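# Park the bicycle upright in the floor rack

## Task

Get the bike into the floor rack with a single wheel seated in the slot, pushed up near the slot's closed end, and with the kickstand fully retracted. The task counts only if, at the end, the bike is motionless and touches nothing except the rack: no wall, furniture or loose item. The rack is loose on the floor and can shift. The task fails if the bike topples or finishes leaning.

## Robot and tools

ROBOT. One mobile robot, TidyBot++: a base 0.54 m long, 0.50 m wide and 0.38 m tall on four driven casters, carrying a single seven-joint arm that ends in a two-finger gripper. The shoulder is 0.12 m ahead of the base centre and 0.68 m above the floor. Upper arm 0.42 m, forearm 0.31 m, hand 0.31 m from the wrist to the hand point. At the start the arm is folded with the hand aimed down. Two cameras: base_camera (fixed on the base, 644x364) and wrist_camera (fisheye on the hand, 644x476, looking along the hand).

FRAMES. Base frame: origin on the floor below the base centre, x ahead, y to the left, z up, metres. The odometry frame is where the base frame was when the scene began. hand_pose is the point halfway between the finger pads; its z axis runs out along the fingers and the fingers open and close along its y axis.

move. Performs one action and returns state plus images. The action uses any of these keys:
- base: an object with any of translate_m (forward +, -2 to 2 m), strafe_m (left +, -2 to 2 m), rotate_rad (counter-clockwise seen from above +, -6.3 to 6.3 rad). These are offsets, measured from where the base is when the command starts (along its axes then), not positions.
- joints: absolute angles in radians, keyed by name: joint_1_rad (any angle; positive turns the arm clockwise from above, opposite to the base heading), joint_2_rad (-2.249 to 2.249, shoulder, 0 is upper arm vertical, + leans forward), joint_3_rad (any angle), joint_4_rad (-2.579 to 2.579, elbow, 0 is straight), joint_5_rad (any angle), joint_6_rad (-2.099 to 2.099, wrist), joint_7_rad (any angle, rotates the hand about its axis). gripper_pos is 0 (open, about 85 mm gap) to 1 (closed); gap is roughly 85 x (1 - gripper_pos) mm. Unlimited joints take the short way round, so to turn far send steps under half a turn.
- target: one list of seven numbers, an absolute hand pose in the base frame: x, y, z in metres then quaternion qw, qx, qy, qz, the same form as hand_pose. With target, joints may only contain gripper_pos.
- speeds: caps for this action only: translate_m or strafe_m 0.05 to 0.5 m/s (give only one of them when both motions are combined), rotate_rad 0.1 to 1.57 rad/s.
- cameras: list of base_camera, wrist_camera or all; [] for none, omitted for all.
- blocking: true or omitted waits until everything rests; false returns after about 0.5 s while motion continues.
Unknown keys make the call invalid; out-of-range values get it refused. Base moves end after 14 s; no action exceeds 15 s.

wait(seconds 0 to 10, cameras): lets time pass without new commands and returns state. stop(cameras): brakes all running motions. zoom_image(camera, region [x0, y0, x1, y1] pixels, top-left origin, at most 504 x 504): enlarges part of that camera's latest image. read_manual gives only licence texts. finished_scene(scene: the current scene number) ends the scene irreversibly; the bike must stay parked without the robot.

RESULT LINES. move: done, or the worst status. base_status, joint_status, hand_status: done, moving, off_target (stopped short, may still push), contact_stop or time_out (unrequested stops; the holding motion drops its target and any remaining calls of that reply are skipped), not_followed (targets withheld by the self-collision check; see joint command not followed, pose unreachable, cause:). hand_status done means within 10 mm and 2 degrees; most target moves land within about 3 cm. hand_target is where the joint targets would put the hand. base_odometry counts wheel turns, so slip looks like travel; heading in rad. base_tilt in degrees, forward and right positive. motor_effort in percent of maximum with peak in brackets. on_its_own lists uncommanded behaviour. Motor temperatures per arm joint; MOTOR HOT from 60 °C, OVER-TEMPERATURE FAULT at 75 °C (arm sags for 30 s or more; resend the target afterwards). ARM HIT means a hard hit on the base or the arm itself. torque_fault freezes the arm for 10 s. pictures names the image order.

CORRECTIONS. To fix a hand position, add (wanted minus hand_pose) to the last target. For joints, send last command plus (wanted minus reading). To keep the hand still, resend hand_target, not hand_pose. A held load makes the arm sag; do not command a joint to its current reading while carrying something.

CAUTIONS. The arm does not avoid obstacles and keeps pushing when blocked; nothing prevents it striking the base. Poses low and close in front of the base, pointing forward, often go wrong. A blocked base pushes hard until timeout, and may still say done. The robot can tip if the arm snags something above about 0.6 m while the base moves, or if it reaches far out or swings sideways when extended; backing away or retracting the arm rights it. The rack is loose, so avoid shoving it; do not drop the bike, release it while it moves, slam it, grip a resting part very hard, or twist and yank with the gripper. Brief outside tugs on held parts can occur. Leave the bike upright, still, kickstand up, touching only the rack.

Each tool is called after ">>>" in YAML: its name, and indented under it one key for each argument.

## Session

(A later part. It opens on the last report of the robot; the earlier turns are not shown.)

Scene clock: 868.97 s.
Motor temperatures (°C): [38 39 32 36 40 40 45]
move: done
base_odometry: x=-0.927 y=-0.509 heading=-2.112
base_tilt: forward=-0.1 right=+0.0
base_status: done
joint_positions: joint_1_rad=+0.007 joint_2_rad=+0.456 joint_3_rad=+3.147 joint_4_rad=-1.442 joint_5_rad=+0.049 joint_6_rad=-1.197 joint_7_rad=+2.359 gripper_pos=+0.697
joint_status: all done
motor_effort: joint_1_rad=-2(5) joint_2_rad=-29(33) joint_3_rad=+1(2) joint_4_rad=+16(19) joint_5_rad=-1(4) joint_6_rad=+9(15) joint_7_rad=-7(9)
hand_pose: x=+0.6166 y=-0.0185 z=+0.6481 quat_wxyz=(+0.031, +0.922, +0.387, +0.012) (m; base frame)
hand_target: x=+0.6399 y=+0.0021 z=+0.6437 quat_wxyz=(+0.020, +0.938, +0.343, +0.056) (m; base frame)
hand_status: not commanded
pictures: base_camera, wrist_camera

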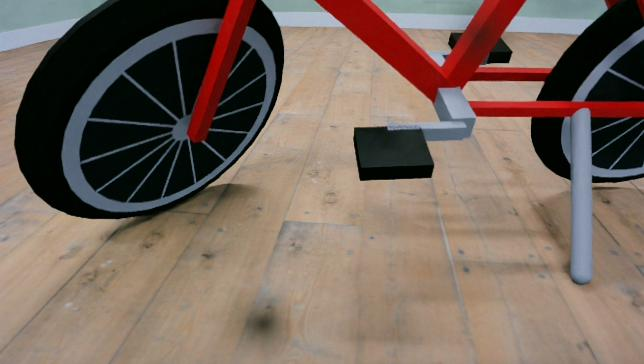

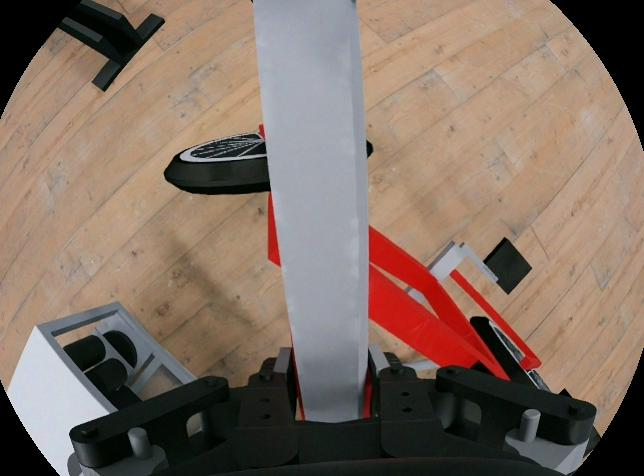

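>>> move:
  base: {"translate_m": -0.01, "strafe_m": 0.018}
  speeds: {"translate_m": 0.05}
  joints: {"joint_7_rad": 1.95}

>>> move:
  base: {"translate_m": -0.002, "strafe_m": 0.018}
  speeds: {"strafe_m": 0.05}
  joints: {"joint_7_rad": 1.65}

Scene clock: 873.87 s.
Motor temperatures (°C): [38 39 32 36 40 40 45]
move: off_target
base_odometry: x=-0.906 y=-0.510 heading=-2.112
base_tilt: forward=-0.1 right=+0.0
base_status: done
joint_positions: joint_1_rad=+0.018 joint_2_rad=+0.450 joint_3_rad=+3.146 joint_4_rad=-1.463 joint_5_rad=+0.045 joint_6_rad=-1.225 joint_7_rad=+2.089 gripper_pos=+0.697
joint_status: joint_7_rad off_target (ended at +2.089, target +1.950)
motor_effort: joint_1_rad=-4(7) joint_2_rad=-25(32) joint_3_rad=+2(3) joint_4_rad=+18(21) joint_5_rad=+1(4) joint_6_rad=+17(22) joint_7_rad=-11(11)
hand_pose: x=+0.5989 y=-0.0224 z=+0.6443 quat_wxyz=(+0.022, +0.967, +0.253, -0.004) (m; base frame)
hand_target: x=+0.6399 y=+0.0021 z=+0.6437 quat_wxyz=(+0.011, +0.980, +0.189, +0.058) (m; base frame)
hand_status: not commanded
pictures: base_camera, wrist_camera

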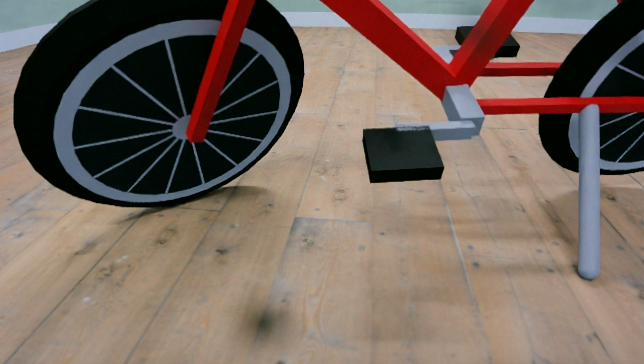

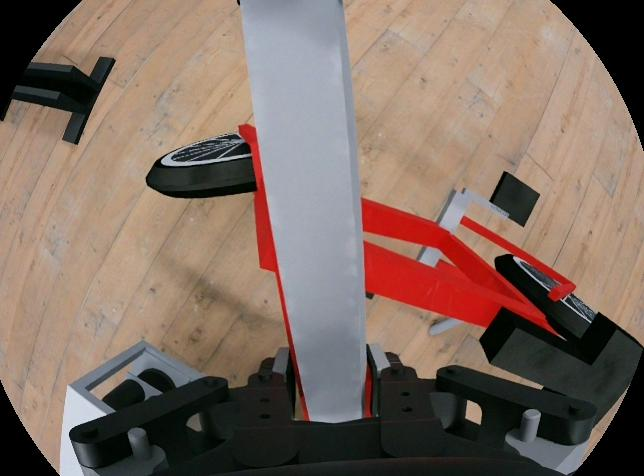

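Scene clock: 874.97 s.
Motor temperatures (°C): [38 39 32 36 40 40 45]
move: off_target
base_odometry: x=-0.890 y=-0.517 heading=-2.112
base_tilt: forward=+0.0 right=+0.1
base_status: done
joint_positions: joint_1_rad=-0.003 joint_2_rad=+0.437 joint_3_rad=+3.122 joint_4_rad=-1.467 joint_5_rad=+0.008 joint_6_rad=-1.238 joint_7_rad=+1.792 gripper_pos=+0.697
joint_status: joint_7_rad off_target (ended at +1.792, target +1.650)
motor_effort: joint_1_rad=-1(8) joint_2_rad=-21(26) joint_3_rad=+6(7) joint_4_rad=+16(22) joint_5_rad=+6(7) joint_6_rad=+15(24) joint_7_rad=-11(15)
hand_pose: x=+0.5936 y=+0.0093 z=+0.6491 quat_wxyz=(-0.001, +0.993, +0.122, +0.000) (m; base frame)
hand_target: x=+0.6399 y=+0.0021 z=+0.6437 quat_wxyz=(+0.002, +0.997, +0.040, +0.059) (m; base frame)
hand_status: not commanded
pictures: base_camera, wrist_camera

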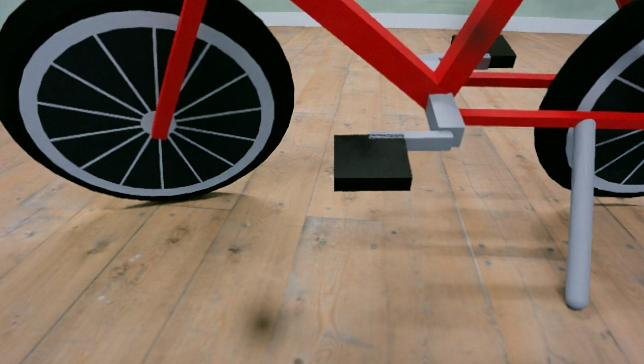

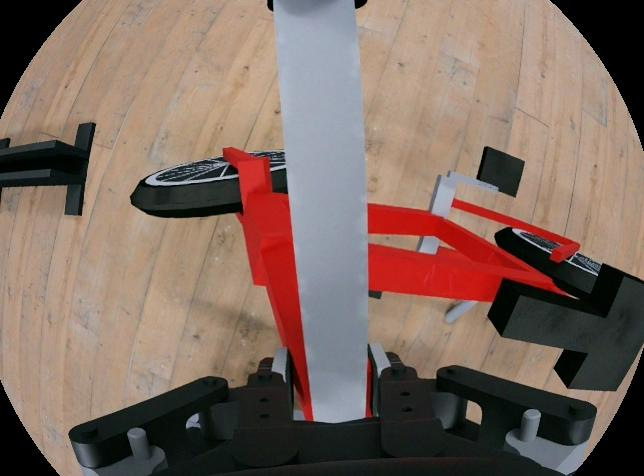

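>>> move:
  base: {"translate_m": 0.045}
  speeds: {"translate_m": 0.1}
  joints: {"joint_7_rad": 1.5}

Scene clock: 882.93 s.
Motor temperatures (°C): [38 39 32 36 40 40 45]
move: off_target
base_odometry: x=-0.913 y=-0.556 heading=-2.112
base_tilt: forward=+0.0 right=+0.0
base_status: done
joint_positions: joint_1_rad=-0.028 joint_2_rad=+0.418 joint_3_rad=+3.091 joint_4_rad=-1.472 joint_5_rad=-0.058 joint_6_rad=-1.248 joint_7_rad=+1.620 gripper_pos=+0.697
joint_status: joint_7_rad off_target (ended at +1.620, target +1.500)
motor_effort: joint_1_rad=+4(8) joint_2_rad=-20(23) joint_3_rad=+9(13) joint_4_rad=+20(24) joint_5_rad=+12(15) joint_6_rad=+19(30) joint_7_rad=-7(14)
hand_pose: x=+0.5865 y=+0.0540 z=+0.6577 quat_wxyz=(-0.038, +0.998, +0.053, +0.002) (m; base frame)
hand_target: x=+0.6399 y=+0.0021 z=+0.6437 quat_wxyz=(-0.002, +0.998, -0.035, +0.059) (m; base frame)
hand_status: not commanded
pictures: base_camera, wrist_camera

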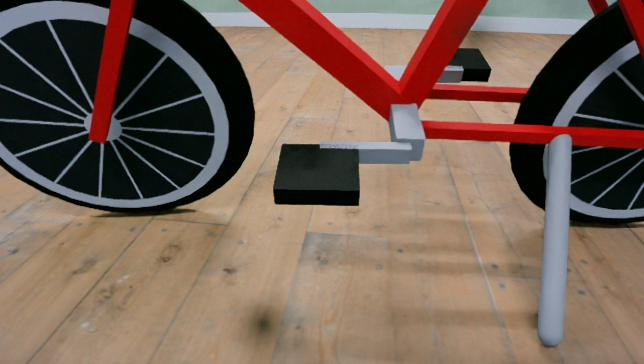

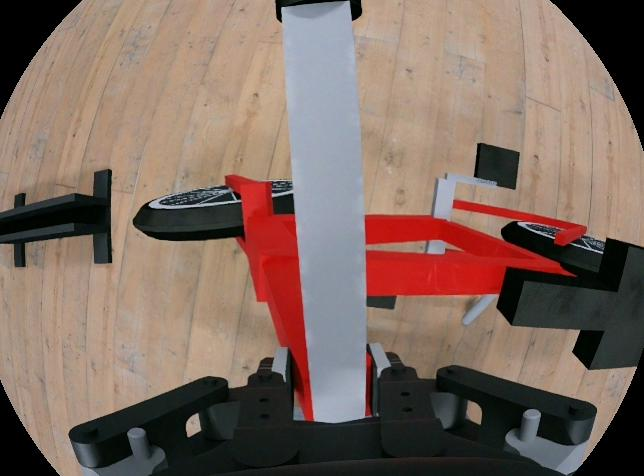

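>>> move:
  base: {"translate_m": 0.045, "strafe_m": 0.04}
  speeds: {"translate_m": 0.1}
  joints: {"joint_2_rad": 0.43}

Scene clock: 905.43 s.
Motor temperatures (°C): [38 39 32 36 40 40 45]
move: done
base_odometry: x=-0.902 y=-0.615 heading=-2.112
base_tilt: forward=-0.1 right=+0.0
base_status: done
joint_positions: joint_1_rad=-0.028 joint_2_rad=+0.397 joint_3_rad=+3.090 joint_4_rad=-1.474 joint_5_rad=-0.075 joint_6_rad=-1.247 joint_7_rad=+1.613 gripper_pos=+0.697
joint_status: all done
motor_effort: joint_1_rad=+3(8) joint_2_rad=-21(24) joint_3_rad=+9(12) joint_4_rad=+18(23) joint_5_rad=+14(17) joint_6_rad=+17(22) joint_7_rad=-6(8)
hand_pose: x=+0.5857 y=+0.0592 z=+0.6672 quat_wxyz=(-0.046, +0.998, +0.047, +0.011) (m; base frame)
hand_target: x=+0.6408 y=+0.0021 z=+0.6609 quat_wxyz=(-0.003, +0.997, -0.035, +0.076) (m; base frame)
hand_status: not commanded
pictures: base_camera, wrist_camera

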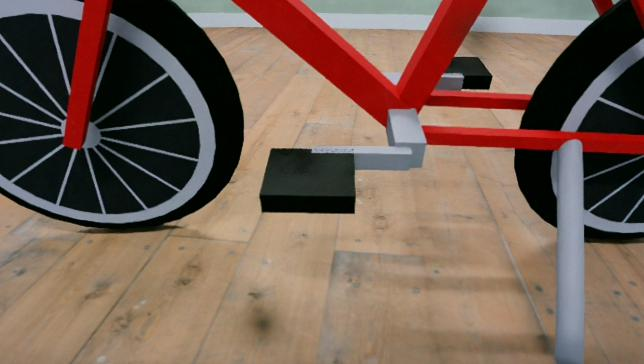

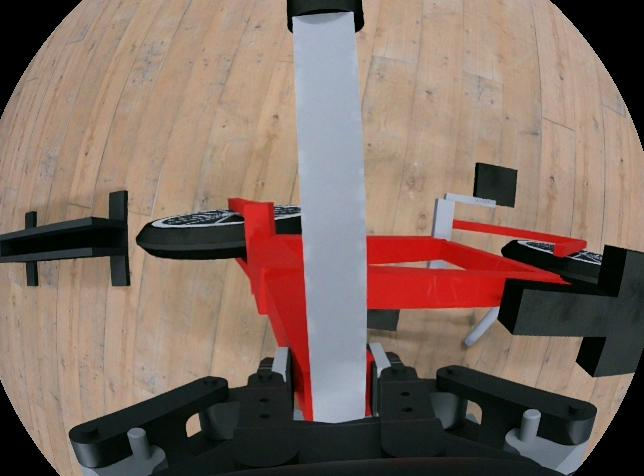

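>>> move:
  base: {"translate_m": 0.045, "strafe_m": -0.02}
  speeds: {"translate_m": 0.1}

Scene clock: 911.03 s.
Motor temperatures (°C): [38 39 32 36 40 40 45]
move: done
base_odometry: x=-0.942 y=-0.643 heading=-2.111
base_tilt: forward=+0.0 right=+0.0
base_status: done
joint_positions: joint_1_rad=-0.021 joint_2_rad=+0.389 joint_3_rad=+3.090 joint_4_rad=-1.465 joint_5_rad=-0.077 joint_6_rad=-1.244 joint_7_rad=+1.607 gripper_pos=+0.697
joint_status: not commanded
motor_effort: joint_1_rad=+3(7) joint_2_rad=-21(23) joint_3_rad=+10(12) joint_4_rad=+16(21) joint_5_rad=+17(18) joint_6_rad=+14(20) joint_7_rad=-5(6)
hand_pose: x=+0.5912 y=+0.0567 z=+0.6740 quat_wxyz=(-0.047, +0.998, +0.040, +0.021) (m; base frame)
hand_target: x=+0.6408 y=+0.0021 z=+0.6609 quat_wxyz=(-0.003, +0.997, -0.035, +0.076) (m; base frame)
hand_status: not commanded
pictures: base_camera, wrist_camera

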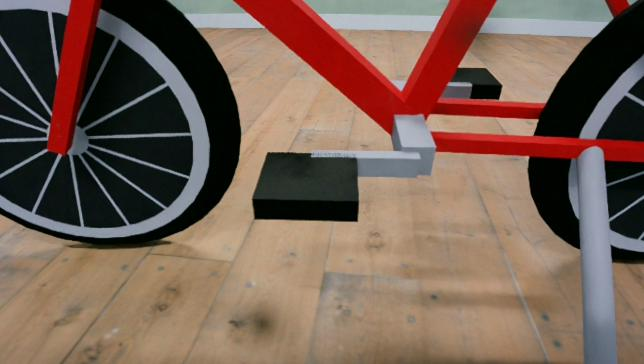

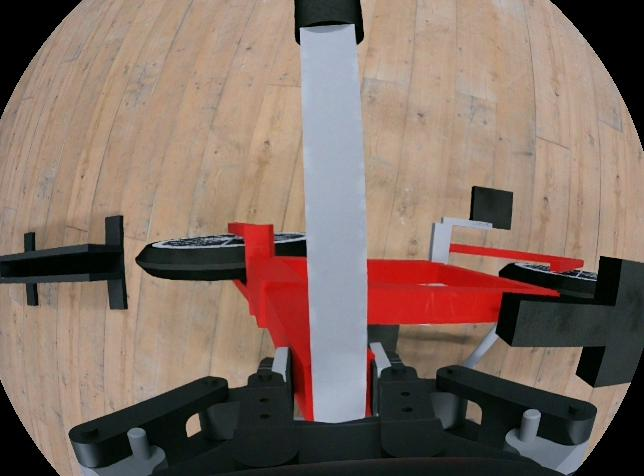

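>>> move:
  base: {"translate_m": 0.01, "strafe_m": -0.066, "rotate_rad": 0.113}
  speeds: {"strafe_m": 0.07, "rotate_rad": 0.12}
  joints: {"joint_7_rad": 1.33}

Scene clock: 924.83 s.
Motor temperatures (°C): [38 39 32 36 40 40 45]
move: done
base_odometry: x=-1.004 y=-0.618 heading=-1.997
base_tilt: forward=+0.0 right=+0.0
base_status: done
joint_positions: joint_1_rad=-0.018 joint_2_rad=+0.390 joint_3_rad=+3.092 joint_4_rad=-1.462 joint_5_rad=-0.088 joint_6_rad=-1.200 joint_7_rad=+1.405 gripper_pos=+0.697
joint_status: all done
motor_effort: joint_1_rad=+2(7) joint_2_rad=-22(24) joint_3_rad=+7(12) joint_4_rad=+14(16) joint_5_rad=+16(20) joint_6_rad=+5(14) joint_7_rad=-1(6)
hand_pose: x=+0.6059 y=+0.0582 z=+0.6759 quat_wxyz=(-0.056, +0.996, -0.065, +0.039) (m; base frame)
hand_target: x=+0.6408 y=+0.0021 z=+0.6609 quat_wxyz=(-0.009, +0.990, -0.119, +0.075) (m; base frame)
hand_status: not commanded
pictures: base_camera, wrist_camera

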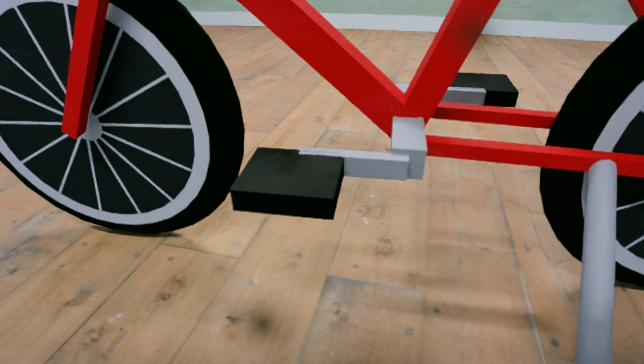

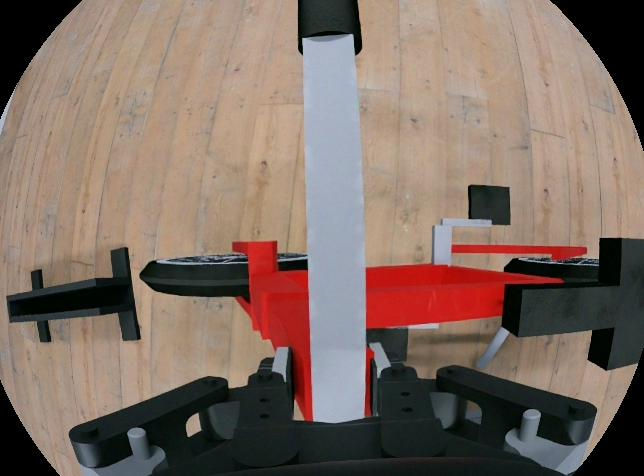

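>>> move:
  base: {"translate_m": 0.015, "strafe_m": 0.15}
  speeds: {"strafe_m": 0.1}

Scene clock: 931.60 s.
Motor temperatures (°C): [38 39 32 36 40 40 45]
move: done
base_odometry: x=-0.873 y=-0.694 heading=-1.996
base_tilt: forward=-0.1 right=+0.0
base_status: done
joint_positions: joint_1_rad=-0.021 joint_2_rad=+0.392 joint_3_rad=+3.097 joint_4_rad=-1.461 joint_5_rad=-0.088 joint_6_rad=-1.197 joint_7_rad=+1.405 gripper_pos=+0.697
joint_status: not commanded
motor_effort: joint_1_rad=+2(7) joint_2_rad=-23(25) joint_3_rad=+7(11) joint_4_rad=+14(15) joint_5_rad=+15(18) joint_6_rad=+5(7) joint_7_rad=-2(3)
hand_pose: x=+0.6072 y=+0.0575 z=+0.6750 quat_wxyz=(-0.055, +0.995, -0.066, +0.039) (m; base frame)
hand_target: x=+0.6408 y=+0.0021 z=+0.6609 quat_wxyz=(-0.009, +0.990, -0.119, +0.075) (m; base frame)
hand_status: not commanded
pictures: base_camera, wrist_camera

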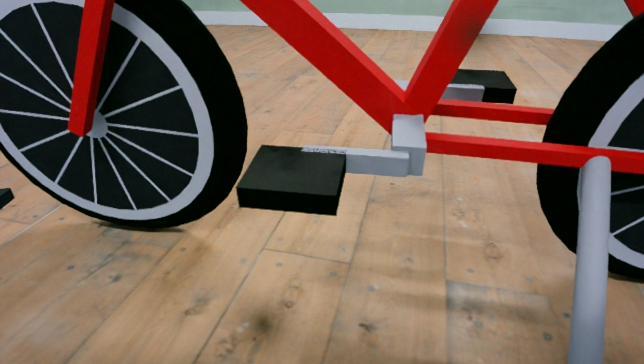

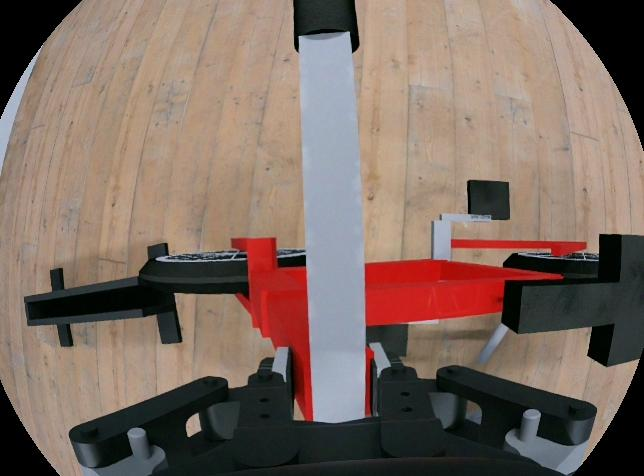

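>>> zoom_image:
  camera: "wrist_camera"
  region: [0, 200, 320, 370]

Scaled by 1.575.

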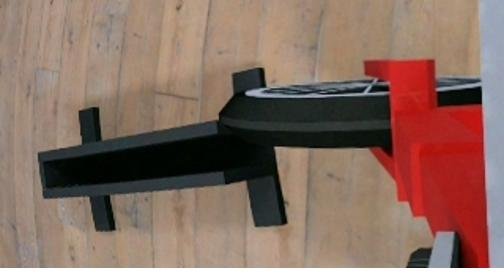

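>>> move:
  base: {"translate_m": -0.03, "strafe_m": -0.22}
  speeds: {"strafe_m": 0.12}

>>> move:
  joints: {"joint_7_rad": 1.45}

Scene clock: 969.83 s.
Motor temperatures (°C): [38 39 32 36 40 40 45]
move: done
base_odometry: x=-1.061 y=-0.575 heading=-1.997
base_tilt: forward=-0.1 right=+0.1
base_status: done
joint_positions: joint_1_rad=-0.010 joint_2_rad=+0.392 joint_3_rad=+3.104 joint_4_rad=-1.459 joint_5_rad=-0.091 joint_6_rad=-1.191 joint_7_rad=+1.405 gripper_pos=+0.697
joint_status: not commanded
motor_effort: joint_1_rad=+3(9) joint_2_rad=-22(25) joint_3_rad=+8(12) joint_4_rad=+14(15) joint_5_rad=+17(19) joint_6_rad=+5(7) joint_7_rad=-1(2)
hand_pose: x=+0.6112 y=+0.0498 z=+0.6759 quat_wxyz=(-0.055, +0.995, -0.075, +0.044) (m; base frame)
hand_target: x=+0.6408 y=+0.0021 z=+0.6609 quat_wxyz=(-0.009, +0.990, -0.119, +0.075) (m; base frame)
hand_status: not commanded
pictures: base_camera, wrist_camera

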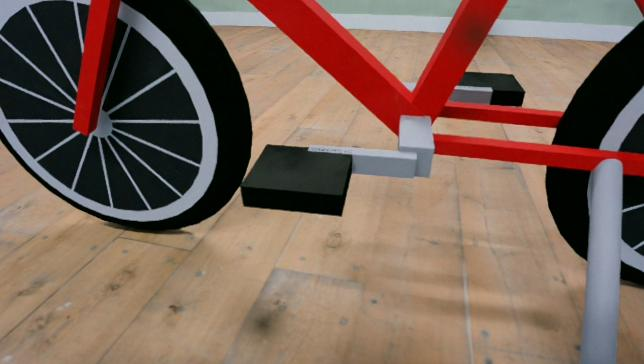

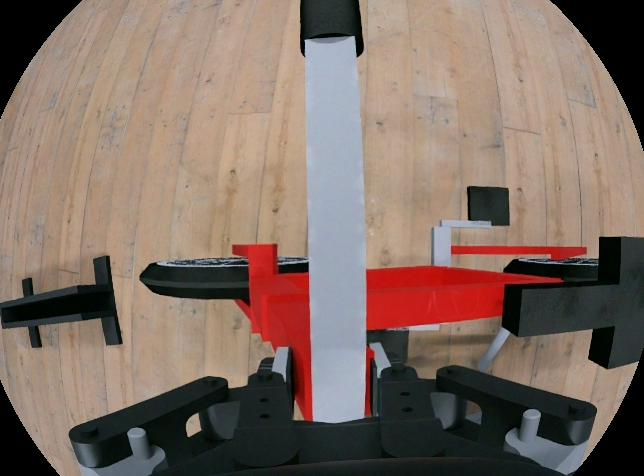

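Scene clock: 970.37 s.
Motor temperatures (°C): [38 39 32 36 40 40 45]
move: done
base_odometry: x=-1.061 y=-0.575 heading=-1.997
base_tilt: forward=+0.0 right=+0.0
base_status: not commanded
joint_positions: joint_1_rad=-0.010 joint_2_rad=+0.392 joint_3_rad=+3.104 joint_4_rad=-1.459 joint_5_rad=-0.091 joint_6_rad=-1.191 joint_7_rad=+1.458 gripper_pos=+0.697
joint_status: all done
motor_effort: joint_1_rad=+2(2) joint_2_rad=-23(23) joint_3_rad=+7(8) joint_4_rad=+13(14) joint_5_rad=+16(17) joint_6_rad=+6(6) joint_7_rad=+0(1)
hand_pose: x=+0.6112 y=+0.0498 z=+0.6759 quat_wxyz=(-0.054, +0.996, -0.049, +0.046) (m; base frame)
hand_target: x=+0.6408 y=+0.0021 z=+0.6609 quat_wxyz=(-0.005, +0.995, -0.060, +0.076) (m; base frame)
hand_status: not commanded
pictures: base_camera, wrist_camera

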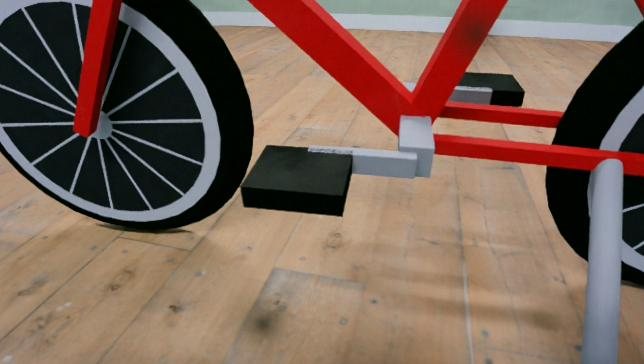

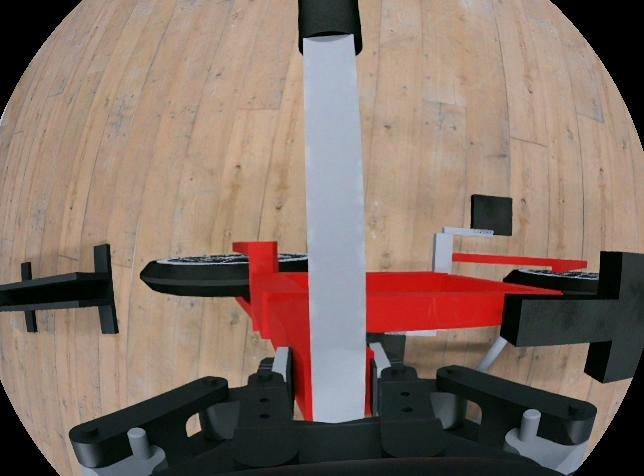

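>>> zoom_image:
  camera: "wrist_camera"
  region: [0, 200, 320, 370]

Scaled by 1.575.

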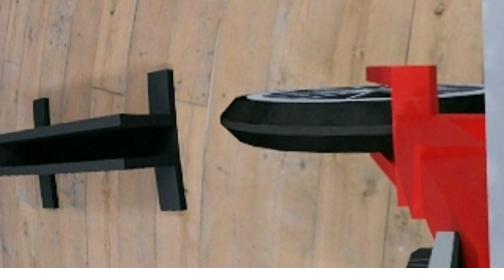

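>>> move:
  joints: {"joint_7_rad": 1.6}

>>> zoom_image:
  camera: "wrist_camera"
  region: [0, 200, 320, 370]

Scene clock: 987.00 s.
Motor temperatures (°C): [38 38 32 36 40 40 45]
move: done
base_odometry: x=-1.061 y=-0.575 heading=-1.997
base_tilt: forward=+0.0 right=+0.0
base_status: not commanded
joint_positions: joint_1_rad=-0.010 joint_2_rad=+0.392 joint_3_rad=+3.104 joint_4_rad=-1.459 joint_5_rad=-0.091 joint_6_rad=-1.191 joint_7_rad=+1.574 gripper_pos=+0.697
joint_status: all done
motor_effort: joint_1_rad=+1(2) joint_2_rad=-22(24) joint_3_rad=+6(7) joint_4_rad=+13(16) joint_5_rad=+14(16) joint_6_rad=+6(7) joint_7_rad=+0(2)
hand_pose: x=+0.6112 y=+0.0498 z=+0.6758 quat_wxyz=(-0.051, +0.997, +0.009, +0.049) (m; base frame)
hand_target: x=+0.6408 y=+0.0021 z=+0.6609 quat_wxyz=(+0.001, +0.997, +0.015, +0.076) (m; base frame)
hand_status: not commanded
pictures: base_camera, wrist_camera

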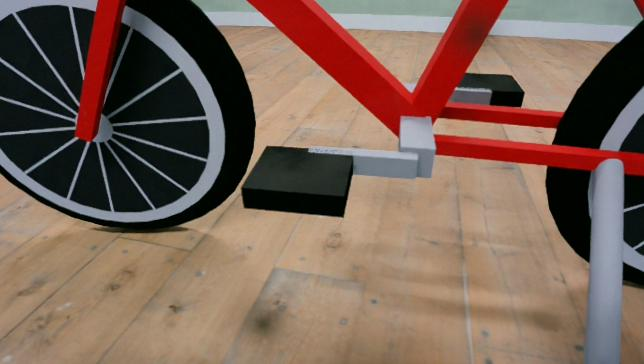

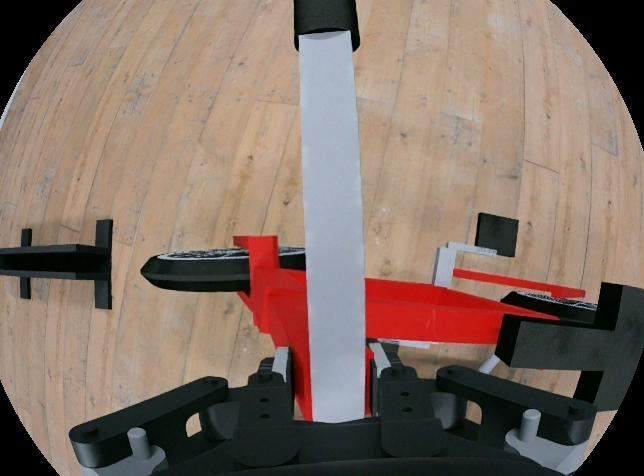

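Scaled by 1.575.

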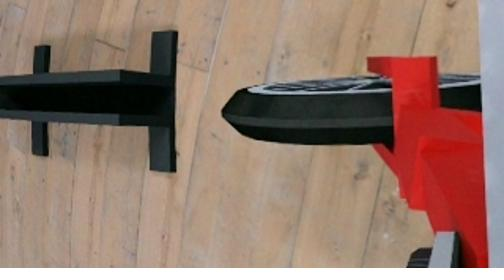

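>>> move:
  joints: {"joint_7_rad": 1.47}
  base: {"strafe_m": 0.05}
  speeds: {"strafe_m": 0.1}

>>> zoom_image:
  camera: "wrist_camera"
  region: [0, 200, 320, 370]

Scene clock: 1001.33 s.
Motor temperatures (°C): [38 38 32 36 40 40 45]
move: done
base_odometry: x=-1.016 y=-0.596 heading=-1.997
base_tilt: forward=-0.1 right=+0.0
base_status: done
joint_positions: joint_1_rad=-0.018 joint_2_rad=+0.395 joint_3_rad=+3.096 joint_4_rad=-1.459 joint_5_rad=-0.091 joint_6_rad=-1.190 joint_7_rad=+1.497 gripper_pos=+0.697
joint_status: all done
motor_effort: joint_1_rad=+2(8) joint_2_rad=-21(26) joint_3_rad=+7(11) joint_4_rad=+13(16) joint_5_rad=+13(17) joint_6_rad=+6(8) joint_7_rad=-2(3)
hand_pose: x=+0.6104 y=+0.0577 z=+0.6749 quat_wxyz=(-0.055, +0.997, -0.022, +0.045) (m; base frame)
hand_target: x=+0.6408 y=+0.0021 z=+0.6609 quat_wxyz=(-0.004, +0.996, -0.050, +0.076) (m; base frame)
hand_status: not commanded
pictures: base_camera, wrist_camera

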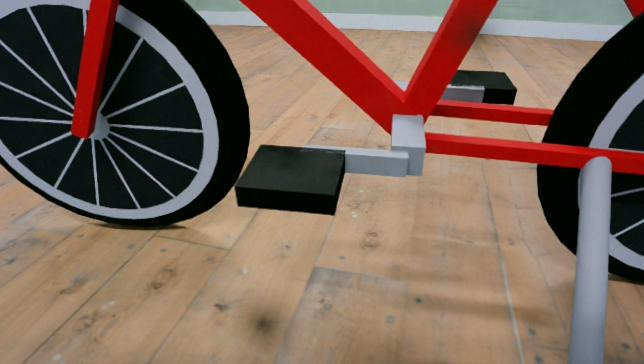

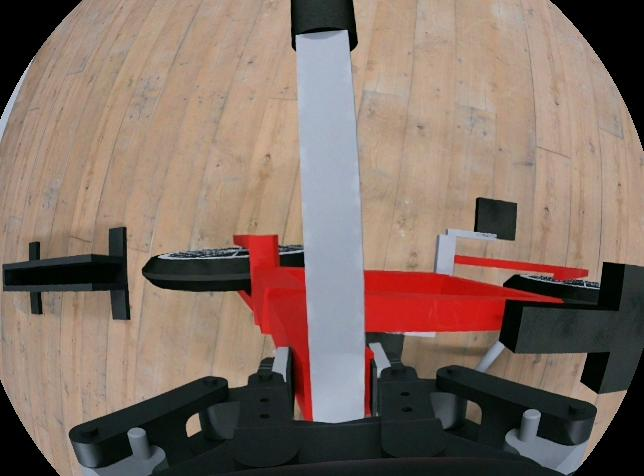

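Scaled by 1.575.

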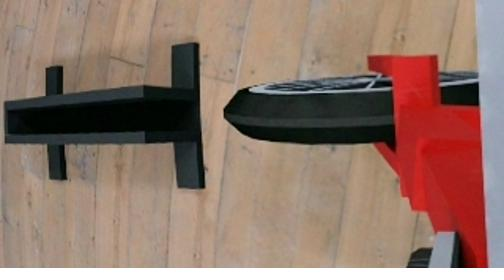

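>>> move:
  base: {"strafe_m": 0.08}
  speeds: {"strafe_m": 0.08}

>>> zoom_image:
  camera: "wrist_camera"
  region: [0, 200, 320, 370]

Scene clock: 1007.93 s.
Motor temperatures (°C): [38 38 32 36 40 40 45]
move: done
base_odometry: x=-0.943 y=-0.629 heading=-1.996
base_tilt: forward=-0.1 right=+0.0
base_status: done
joint_positions: joint_1_rad=-0.020 joint_2_rad=+0.396 joint_3_rad=+3.101 joint_4_rad=-1.458 joint_5_rad=-0.091 joint_6_rad=-1.190 joint_7_rad=+1.497 gripper_pos=+0.697
joint_status: not commanded
motor_effort: joint_1_rad=+2(6) joint_2_rad=-24(26) joint_3_rad=+7(11) joint_4_rad=+15(16) joint_5_rad=+13(17) joint_6_rad=+5(8) joint_7_rad=-2(3)
hand_pose: x=+0.6106 y=+0.0566 z=+0.6743 quat_wxyz=(-0.054, +0.997, -0.023, +0.045) (m; base frame)
hand_target: x=+0.6408 y=+0.0021 z=+0.6609 quat_wxyz=(-0.004, +0.996, -0.050, +0.076) (m; base frame)
hand_status: not commanded
pictures: base_camera, wrist_camera

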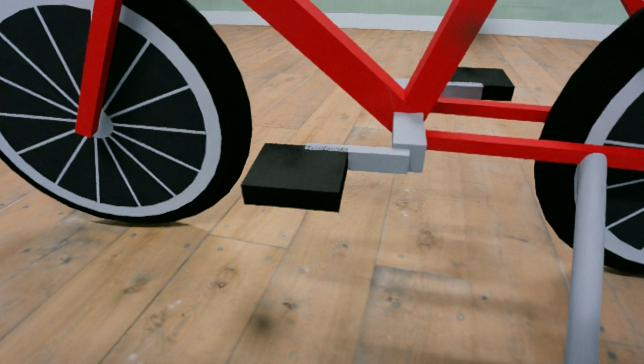

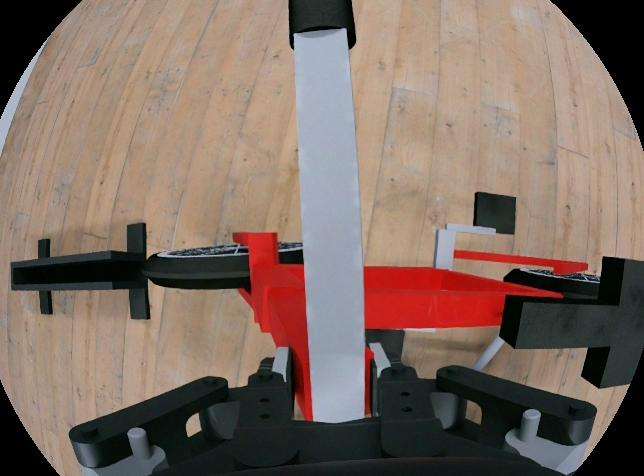

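Scaled by 1.575.

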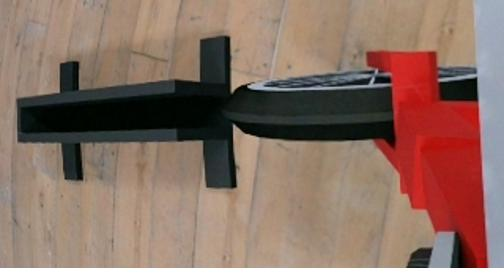

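>>> move:
  base: {"strafe_m": 0.07}
  speeds: {"strafe_m": 0.08}

>>> zoom_image:
  camera: "wrist_camera"
  region: [0, 200, 320, 370]

Scene clock: 1019.57 s.
Motor temperatures (°C): [38 38 32 36 40 40 45]
move: done
base_odometry: x=-0.879 y=-0.657 heading=-1.996
base_tilt: forward=-0.1 right=+0.0
base_status: done
joint_positions: joint_1_rad=-0.021 joint_2_rad=+0.397 joint_3_rad=+3.102 joint_4_rad=-1.458 joint_5_rad=-0.091 joint_6_rad=-1.190 joint_7_rad=+1.497 gripper_pos=+0.697
joint_status: not commanded
motor_effort: joint_1_rad=+1(7) joint_2_rad=-25(26) joint_3_rad=+7(10) joint_4_rad=+15(16) joint_5_rad=+13(17) joint_6_rad=+5(7) joint_7_rad=-2(3)
hand_pose: x=+0.6107 y=+0.0560 z=+0.6735 quat_wxyz=(-0.054, +0.997, -0.024, +0.044) (m; base frame)
hand_target: x=+0.6408 y=+0.0021 z=+0.6609 quat_wxyz=(-0.004, +0.996, -0.050, +0.076) (m; base frame)
hand_status: not commanded
pictures: base_camera, wrist_camera

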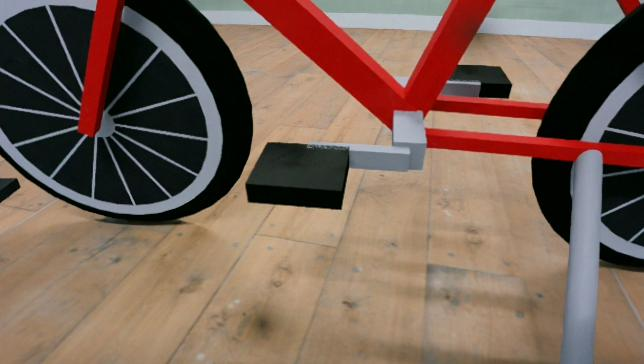

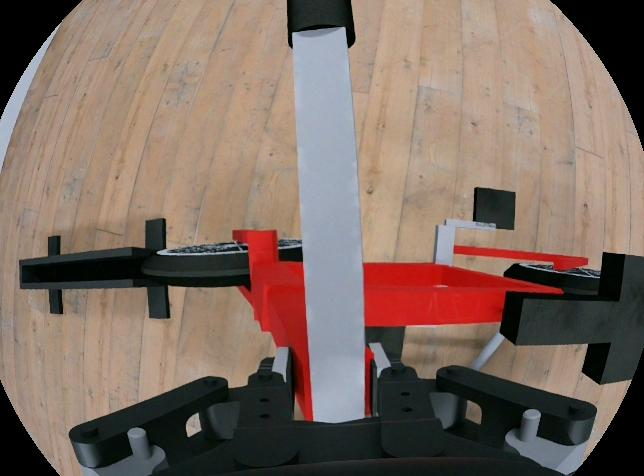

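Scaled by 1.575.

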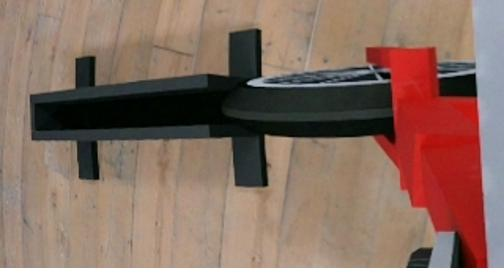

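>>> move:
  base: {"strafe_m": 0.08}
  speeds: {"strafe_m": 0.07}

>>> zoom_image:
  camera: "wrist_camera"
  region: [0, 200, 320, 370]

Scene clock: 1025.03 s.
Motor temperatures (°C): [38 38 32 36 40 40 45]
move: done
base_odometry: x=-0.806 y=-0.690 heading=-1.996
base_tilt: forward=+0.0 right=+0.0
base_status: done
joint_positions: joint_1_rad=-0.020 joint_2_rad=+0.399 joint_3_rad=+3.103 joint_4_rad=-1.458 joint_5_rad=-0.091 joint_6_rad=-1.190 joint_7_rad=+1.497 gripper_pos=+0.697
joint_status: not commanded
motor_effort: joint_1_rad=+2(6) joint_2_rad=-26(27) joint_3_rad=+6(10) joint_4_rad=+16(16) joint_5_rad=+13(17) joint_6_rad=+4(6) joint_7_rad=-3(3)
hand_pose: x=+0.6109 y=+0.0552 z=+0.6725 quat_wxyz=(-0.054, +0.997, -0.025, +0.043) (m; base frame)
hand_target: x=+0.6408 y=+0.0021 z=+0.6609 quat_wxyz=(-0.004, +0.996, -0.050, +0.076) (m; base frame)
hand_status: not commanded
pictures: base_camera, wrist_camera

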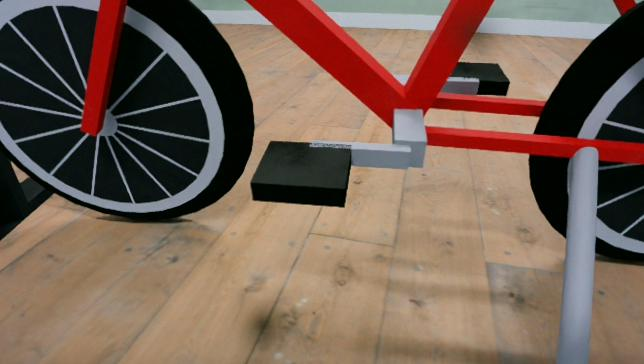

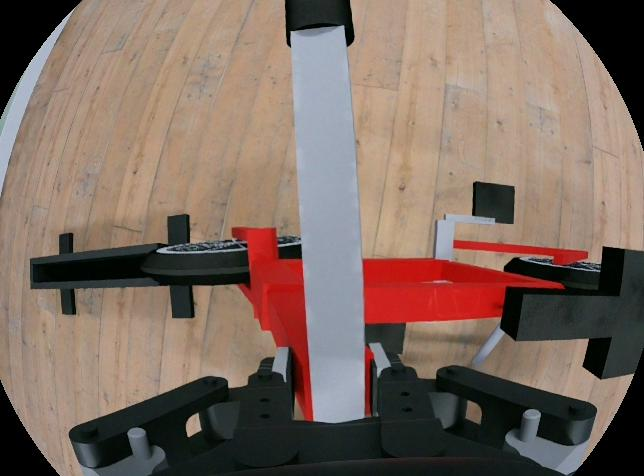

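Scaled by 1.575.

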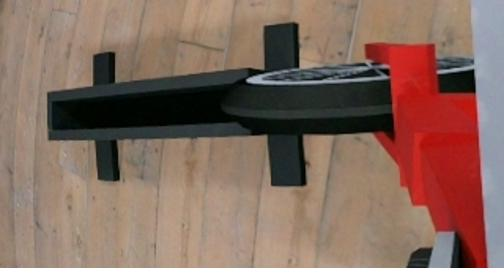

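>>> move:
  base: {"strafe_m": 0.1}
  speeds: {"strafe_m": 0.08}

>>> zoom_image:
  camera: "wrist_camera"
  region: [0, 200, 320, 370]

Scene clock: 1032.40 s.
Motor temperatures (°C): [38 38 32 36 40 40 45]
move: done
base_odometry: x=-0.715 y=-0.731 heading=-1.996
base_tilt: forward=-0.1 right=+0.0
base_status: done
joint_positions: joint_1_rad=+0.001 joint_2_rad=+0.401 joint_3_rad=+3.111 joint_4_rad=-1.458 joint_5_rad=-0.091 joint_6_rad=-1.190 joint_7_rad=+1.497 gripper_pos=+0.697
joint_status: not commanded
motor_effort: joint_1_rad=-1(2) joint_2_rad=-25(27) joint_3_rad=+5(8) joint_4_rad=+15(17) joint_5_rad=+13(14) joint_6_rad=+4(6) joint_7_rad=-3(4)
hand_pose: x=+0.6123 y=+0.0413 z=+0.6717 quat_wxyz=(-0.051, +0.997, -0.039, +0.044) (m; base frame)
hand_target: x=+0.6408 y=+0.0021 z=+0.6609 quat_wxyz=(-0.004, +0.996, -0.050, +0.076) (m; base frame)
hand_status: not commanded
pictures: base_camera, wrist_camera

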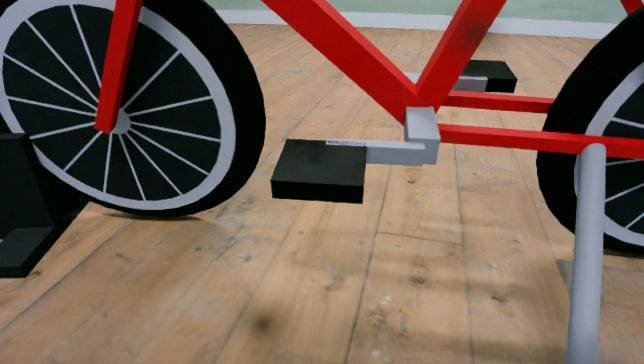

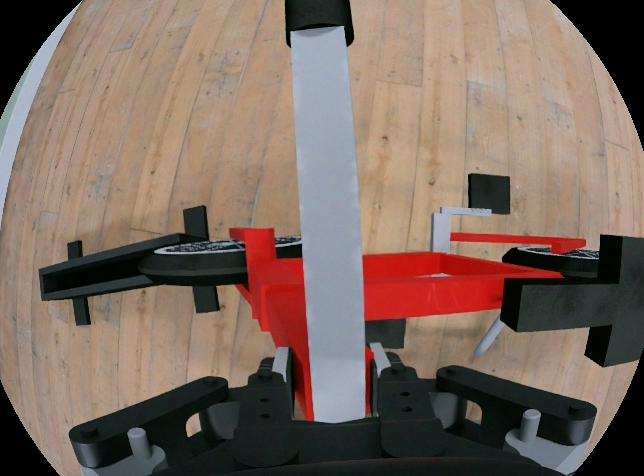

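Scaled by 1.575.

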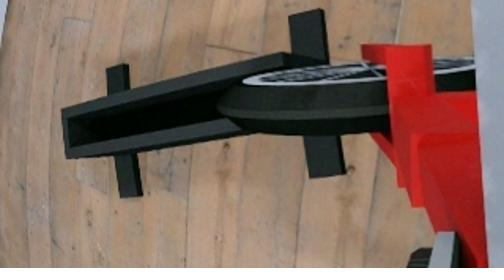

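>>> move:
  joints: {"joint_7_rad": 1.62}

>>> move:
  base: {"strafe_m": 0.08, "translate_m": -0.006}
  speeds: {"strafe_m": 0.07}

>>> zoom_image:
  camera: "wrist_camera"
  region: [0, 200, 320, 370]

Scene clock: 1044.80 s.
Motor temperatures (°C): [38 38 32 36 40 40 45]
move: done
base_odometry: x=-0.715 y=-0.731 heading=-1.996
base_tilt: forward=-0.1 right=+0.0
base_status: not commanded
joint_positions: joint_1_rad=+0.004 joint_2_rad=+0.401 joint_3_rad=+3.114 joint_4_rad=-1.457 joint_5_rad=-0.091 joint_6_rad=-1.178 joint_7_rad=+1.577 gripper_pos=+0.697
joint_status: all done
motor_effort: joint_1_rad=-1(3) joint_2_rad=-24(26) joint_3_rad=+4(6) joint_4_rad=+14(15) joint_5_rad=+14(16) joint_6_rad=+4(5) joint_7_rad=+1(4)
hand_pose: x=+0.6167 y=+0.0386 z=+0.6722 quat_wxyz=(-0.049, +0.997, -0.001, +0.052) (m; base frame)
hand_target: x=+0.6408 y=+0.0021 z=+0.6609 quat_wxyz=(+0.001, +0.997, +0.025, +0.076) (m; base frame)
hand_status: not commanded
pictures: base_camera, wrist_camera

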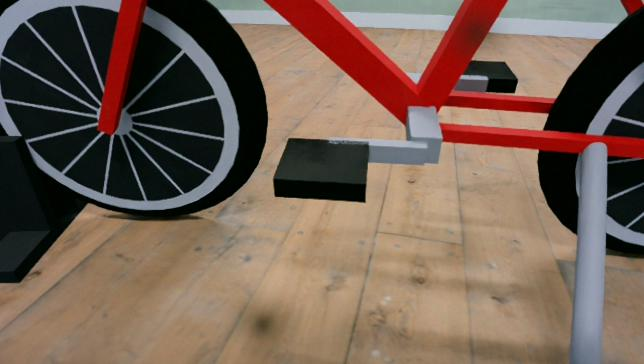

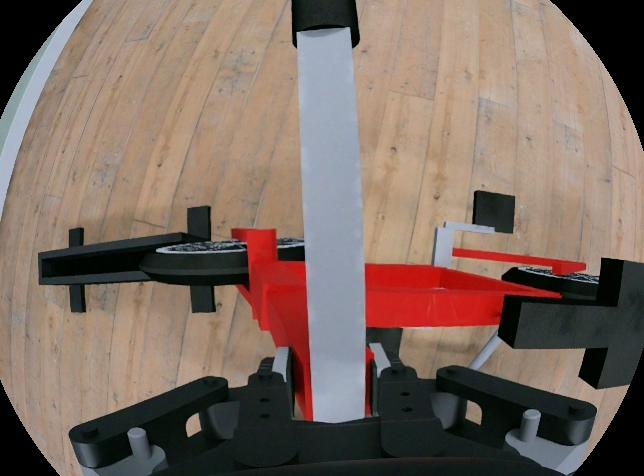

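Scene clock: 1046.43 s.
Motor temperatures (°C): [38 38 32 36 40 40 45]
move: done
base_odometry: x=-0.640 y=-0.759 heading=-1.996
base_tilt: forward=-0.1 right=+0.1
base_status: done
joint_positions: joint_1_rad=+0.066 joint_2_rad=+0.398 joint_3_rad=+3.166 joint_4_rad=-1.457 joint_5_rad=-0.074 joint_6_rad=-1.178 joint_7_rad=+1.582 gripper_pos=+0.697
joint_status: not commanded
motor_effort: joint_1_rad=-14(16) joint_2_rad=-20(25) joint_3_rad=-5(7) joint_4_rad=+15(16) joint_5_rad=+4(14) joint_6_rad=+9(10) joint_7_rad=-4(4)
hand_pose: x=+0.6179 y=-0.0217 z=+0.6724 quat_wxyz=(-0.027, +0.997, -0.050, +0.056) (m; base frame)
hand_target: x=+0.6408 y=+0.0021 z=+0.6609 quat_wxyz=(+0.001, +0.997, +0.025, +0.076) (m; base frame)
hand_status: not commanded
pictures: base_camera, wrist_camera

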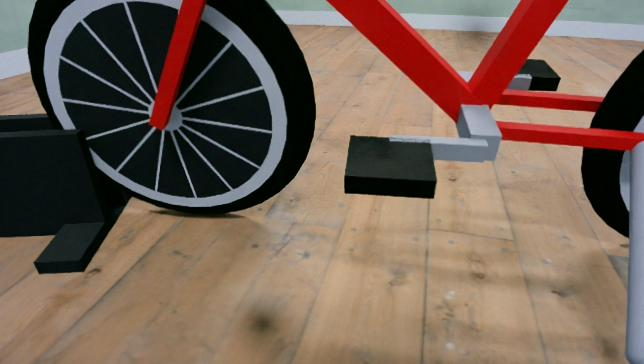

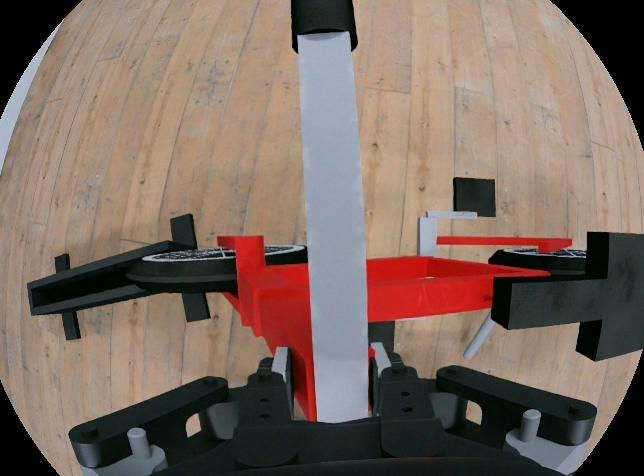

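Scaled by 1.575.

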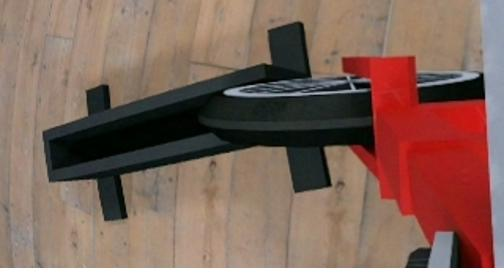

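>>> move:
  base: {"strafe_m": -0.11, "translate_m": 0.02}
  speeds: {"strafe_m": 0.1}
  cameras: []

>>> move:
  base: {"translate_m": 0.03}
  speeds: {"translate_m": 0.1}
  joints: {"joint_7_rad": 1.74}

>>> zoom_image:
  camera: "wrist_camera"
  region: [0, 200, 320, 370]

Scene clock: 1069.97 s.
Motor temperatures (°C): [38 38 32 36 40 40 45]
move: done
base_odometry: x=-0.748 y=-0.732 heading=-1.996
base_tilt: forward=-0.1 right=+0.0
base_status: done
joint_positions: joint_1_rad=-0.030 joint_2_rad=+0.398 joint_3_rad=+3.097 joint_4_rad=-1.456 joint_5_rad=-0.090 joint_6_rad=-1.176 joint_7_rad=+1.582 gripper_pos=+0.697
joint_status: not commanded
motor_effort: joint_1_rad=+6(14) joint_2_rad=-23(26) joint_3_rad=+9(11) joint_4_rad=+14(16) joint_5_rad=+16(19) joint_6_rad=+5(10) joint_7_rad=+0(4)
hand_pose: x=+0.6153 y=+0.0625 z=+0.6745 quat_wxyz=(-0.053, +0.997, +0.025, +0.054) (m; base frame)
hand_target: x=+0.6408 y=+0.0021 z=+0.6609 quat_wxyz=(+0.001, +0.997, +0.025, +0.076) (m; base frame)
hand_status: not commanded
pictures: none
No camera images: "cameras" was empty.

Scene clock: 1070.83 s.
Motor temperatures (°C): [38 38 32 36 40 40 45]
move: done
base_odometry: x=-0.760 y=-0.759 heading=-1.996
base_tilt: forward=+0.0 right=+0.0
base_status: done
joint_positions: joint_1_rad=-0.027 joint_2_rad=+0.396 joint_3_rad=+3.097 joint_4_rad=-1.451 joint_5_rad=-0.090 joint_6_rad=-1.176 joint_7_rad=+1.680 gripper_pos=+0.697
joint_status: all done
motor_effort: joint_1_rad=+3(5) joint_2_rad=-23(25) joint_3_rad=+8(9) joint_4_rad=+14(18) joint_5_rad=+16(17) joint_6_rad=+9(10) joint_7_rad=+1(4)
hand_pose: x=+0.6176 y=+0.0611 z=+0.6775 quat_wxyz=(-0.050, +0.994, +0.073, +0.061) (m; base frame)
hand_target: x=+0.6408 y=+0.0021 z=+0.6609 quat_wxyz=(+0.006, +0.994, +0.085, +0.075) (m; base frame)
hand_status: not commanded
pictures: base_camera, wrist_camera

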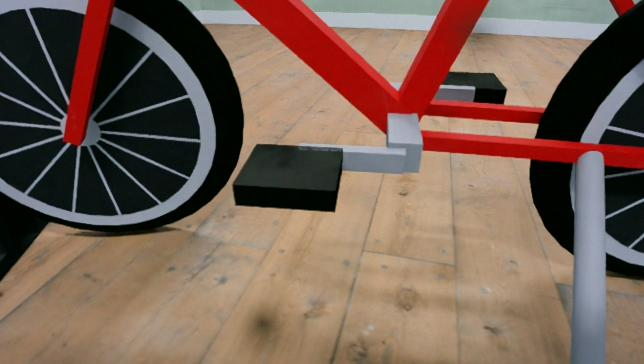

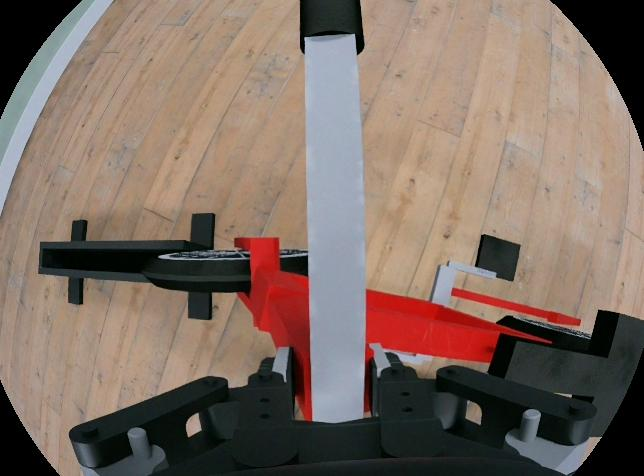

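Scaled by 1.575.

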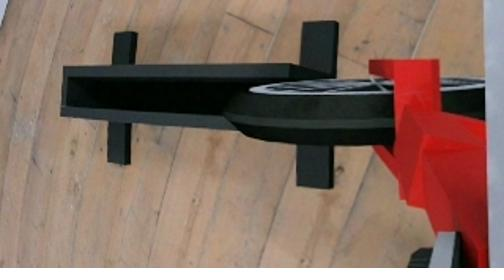

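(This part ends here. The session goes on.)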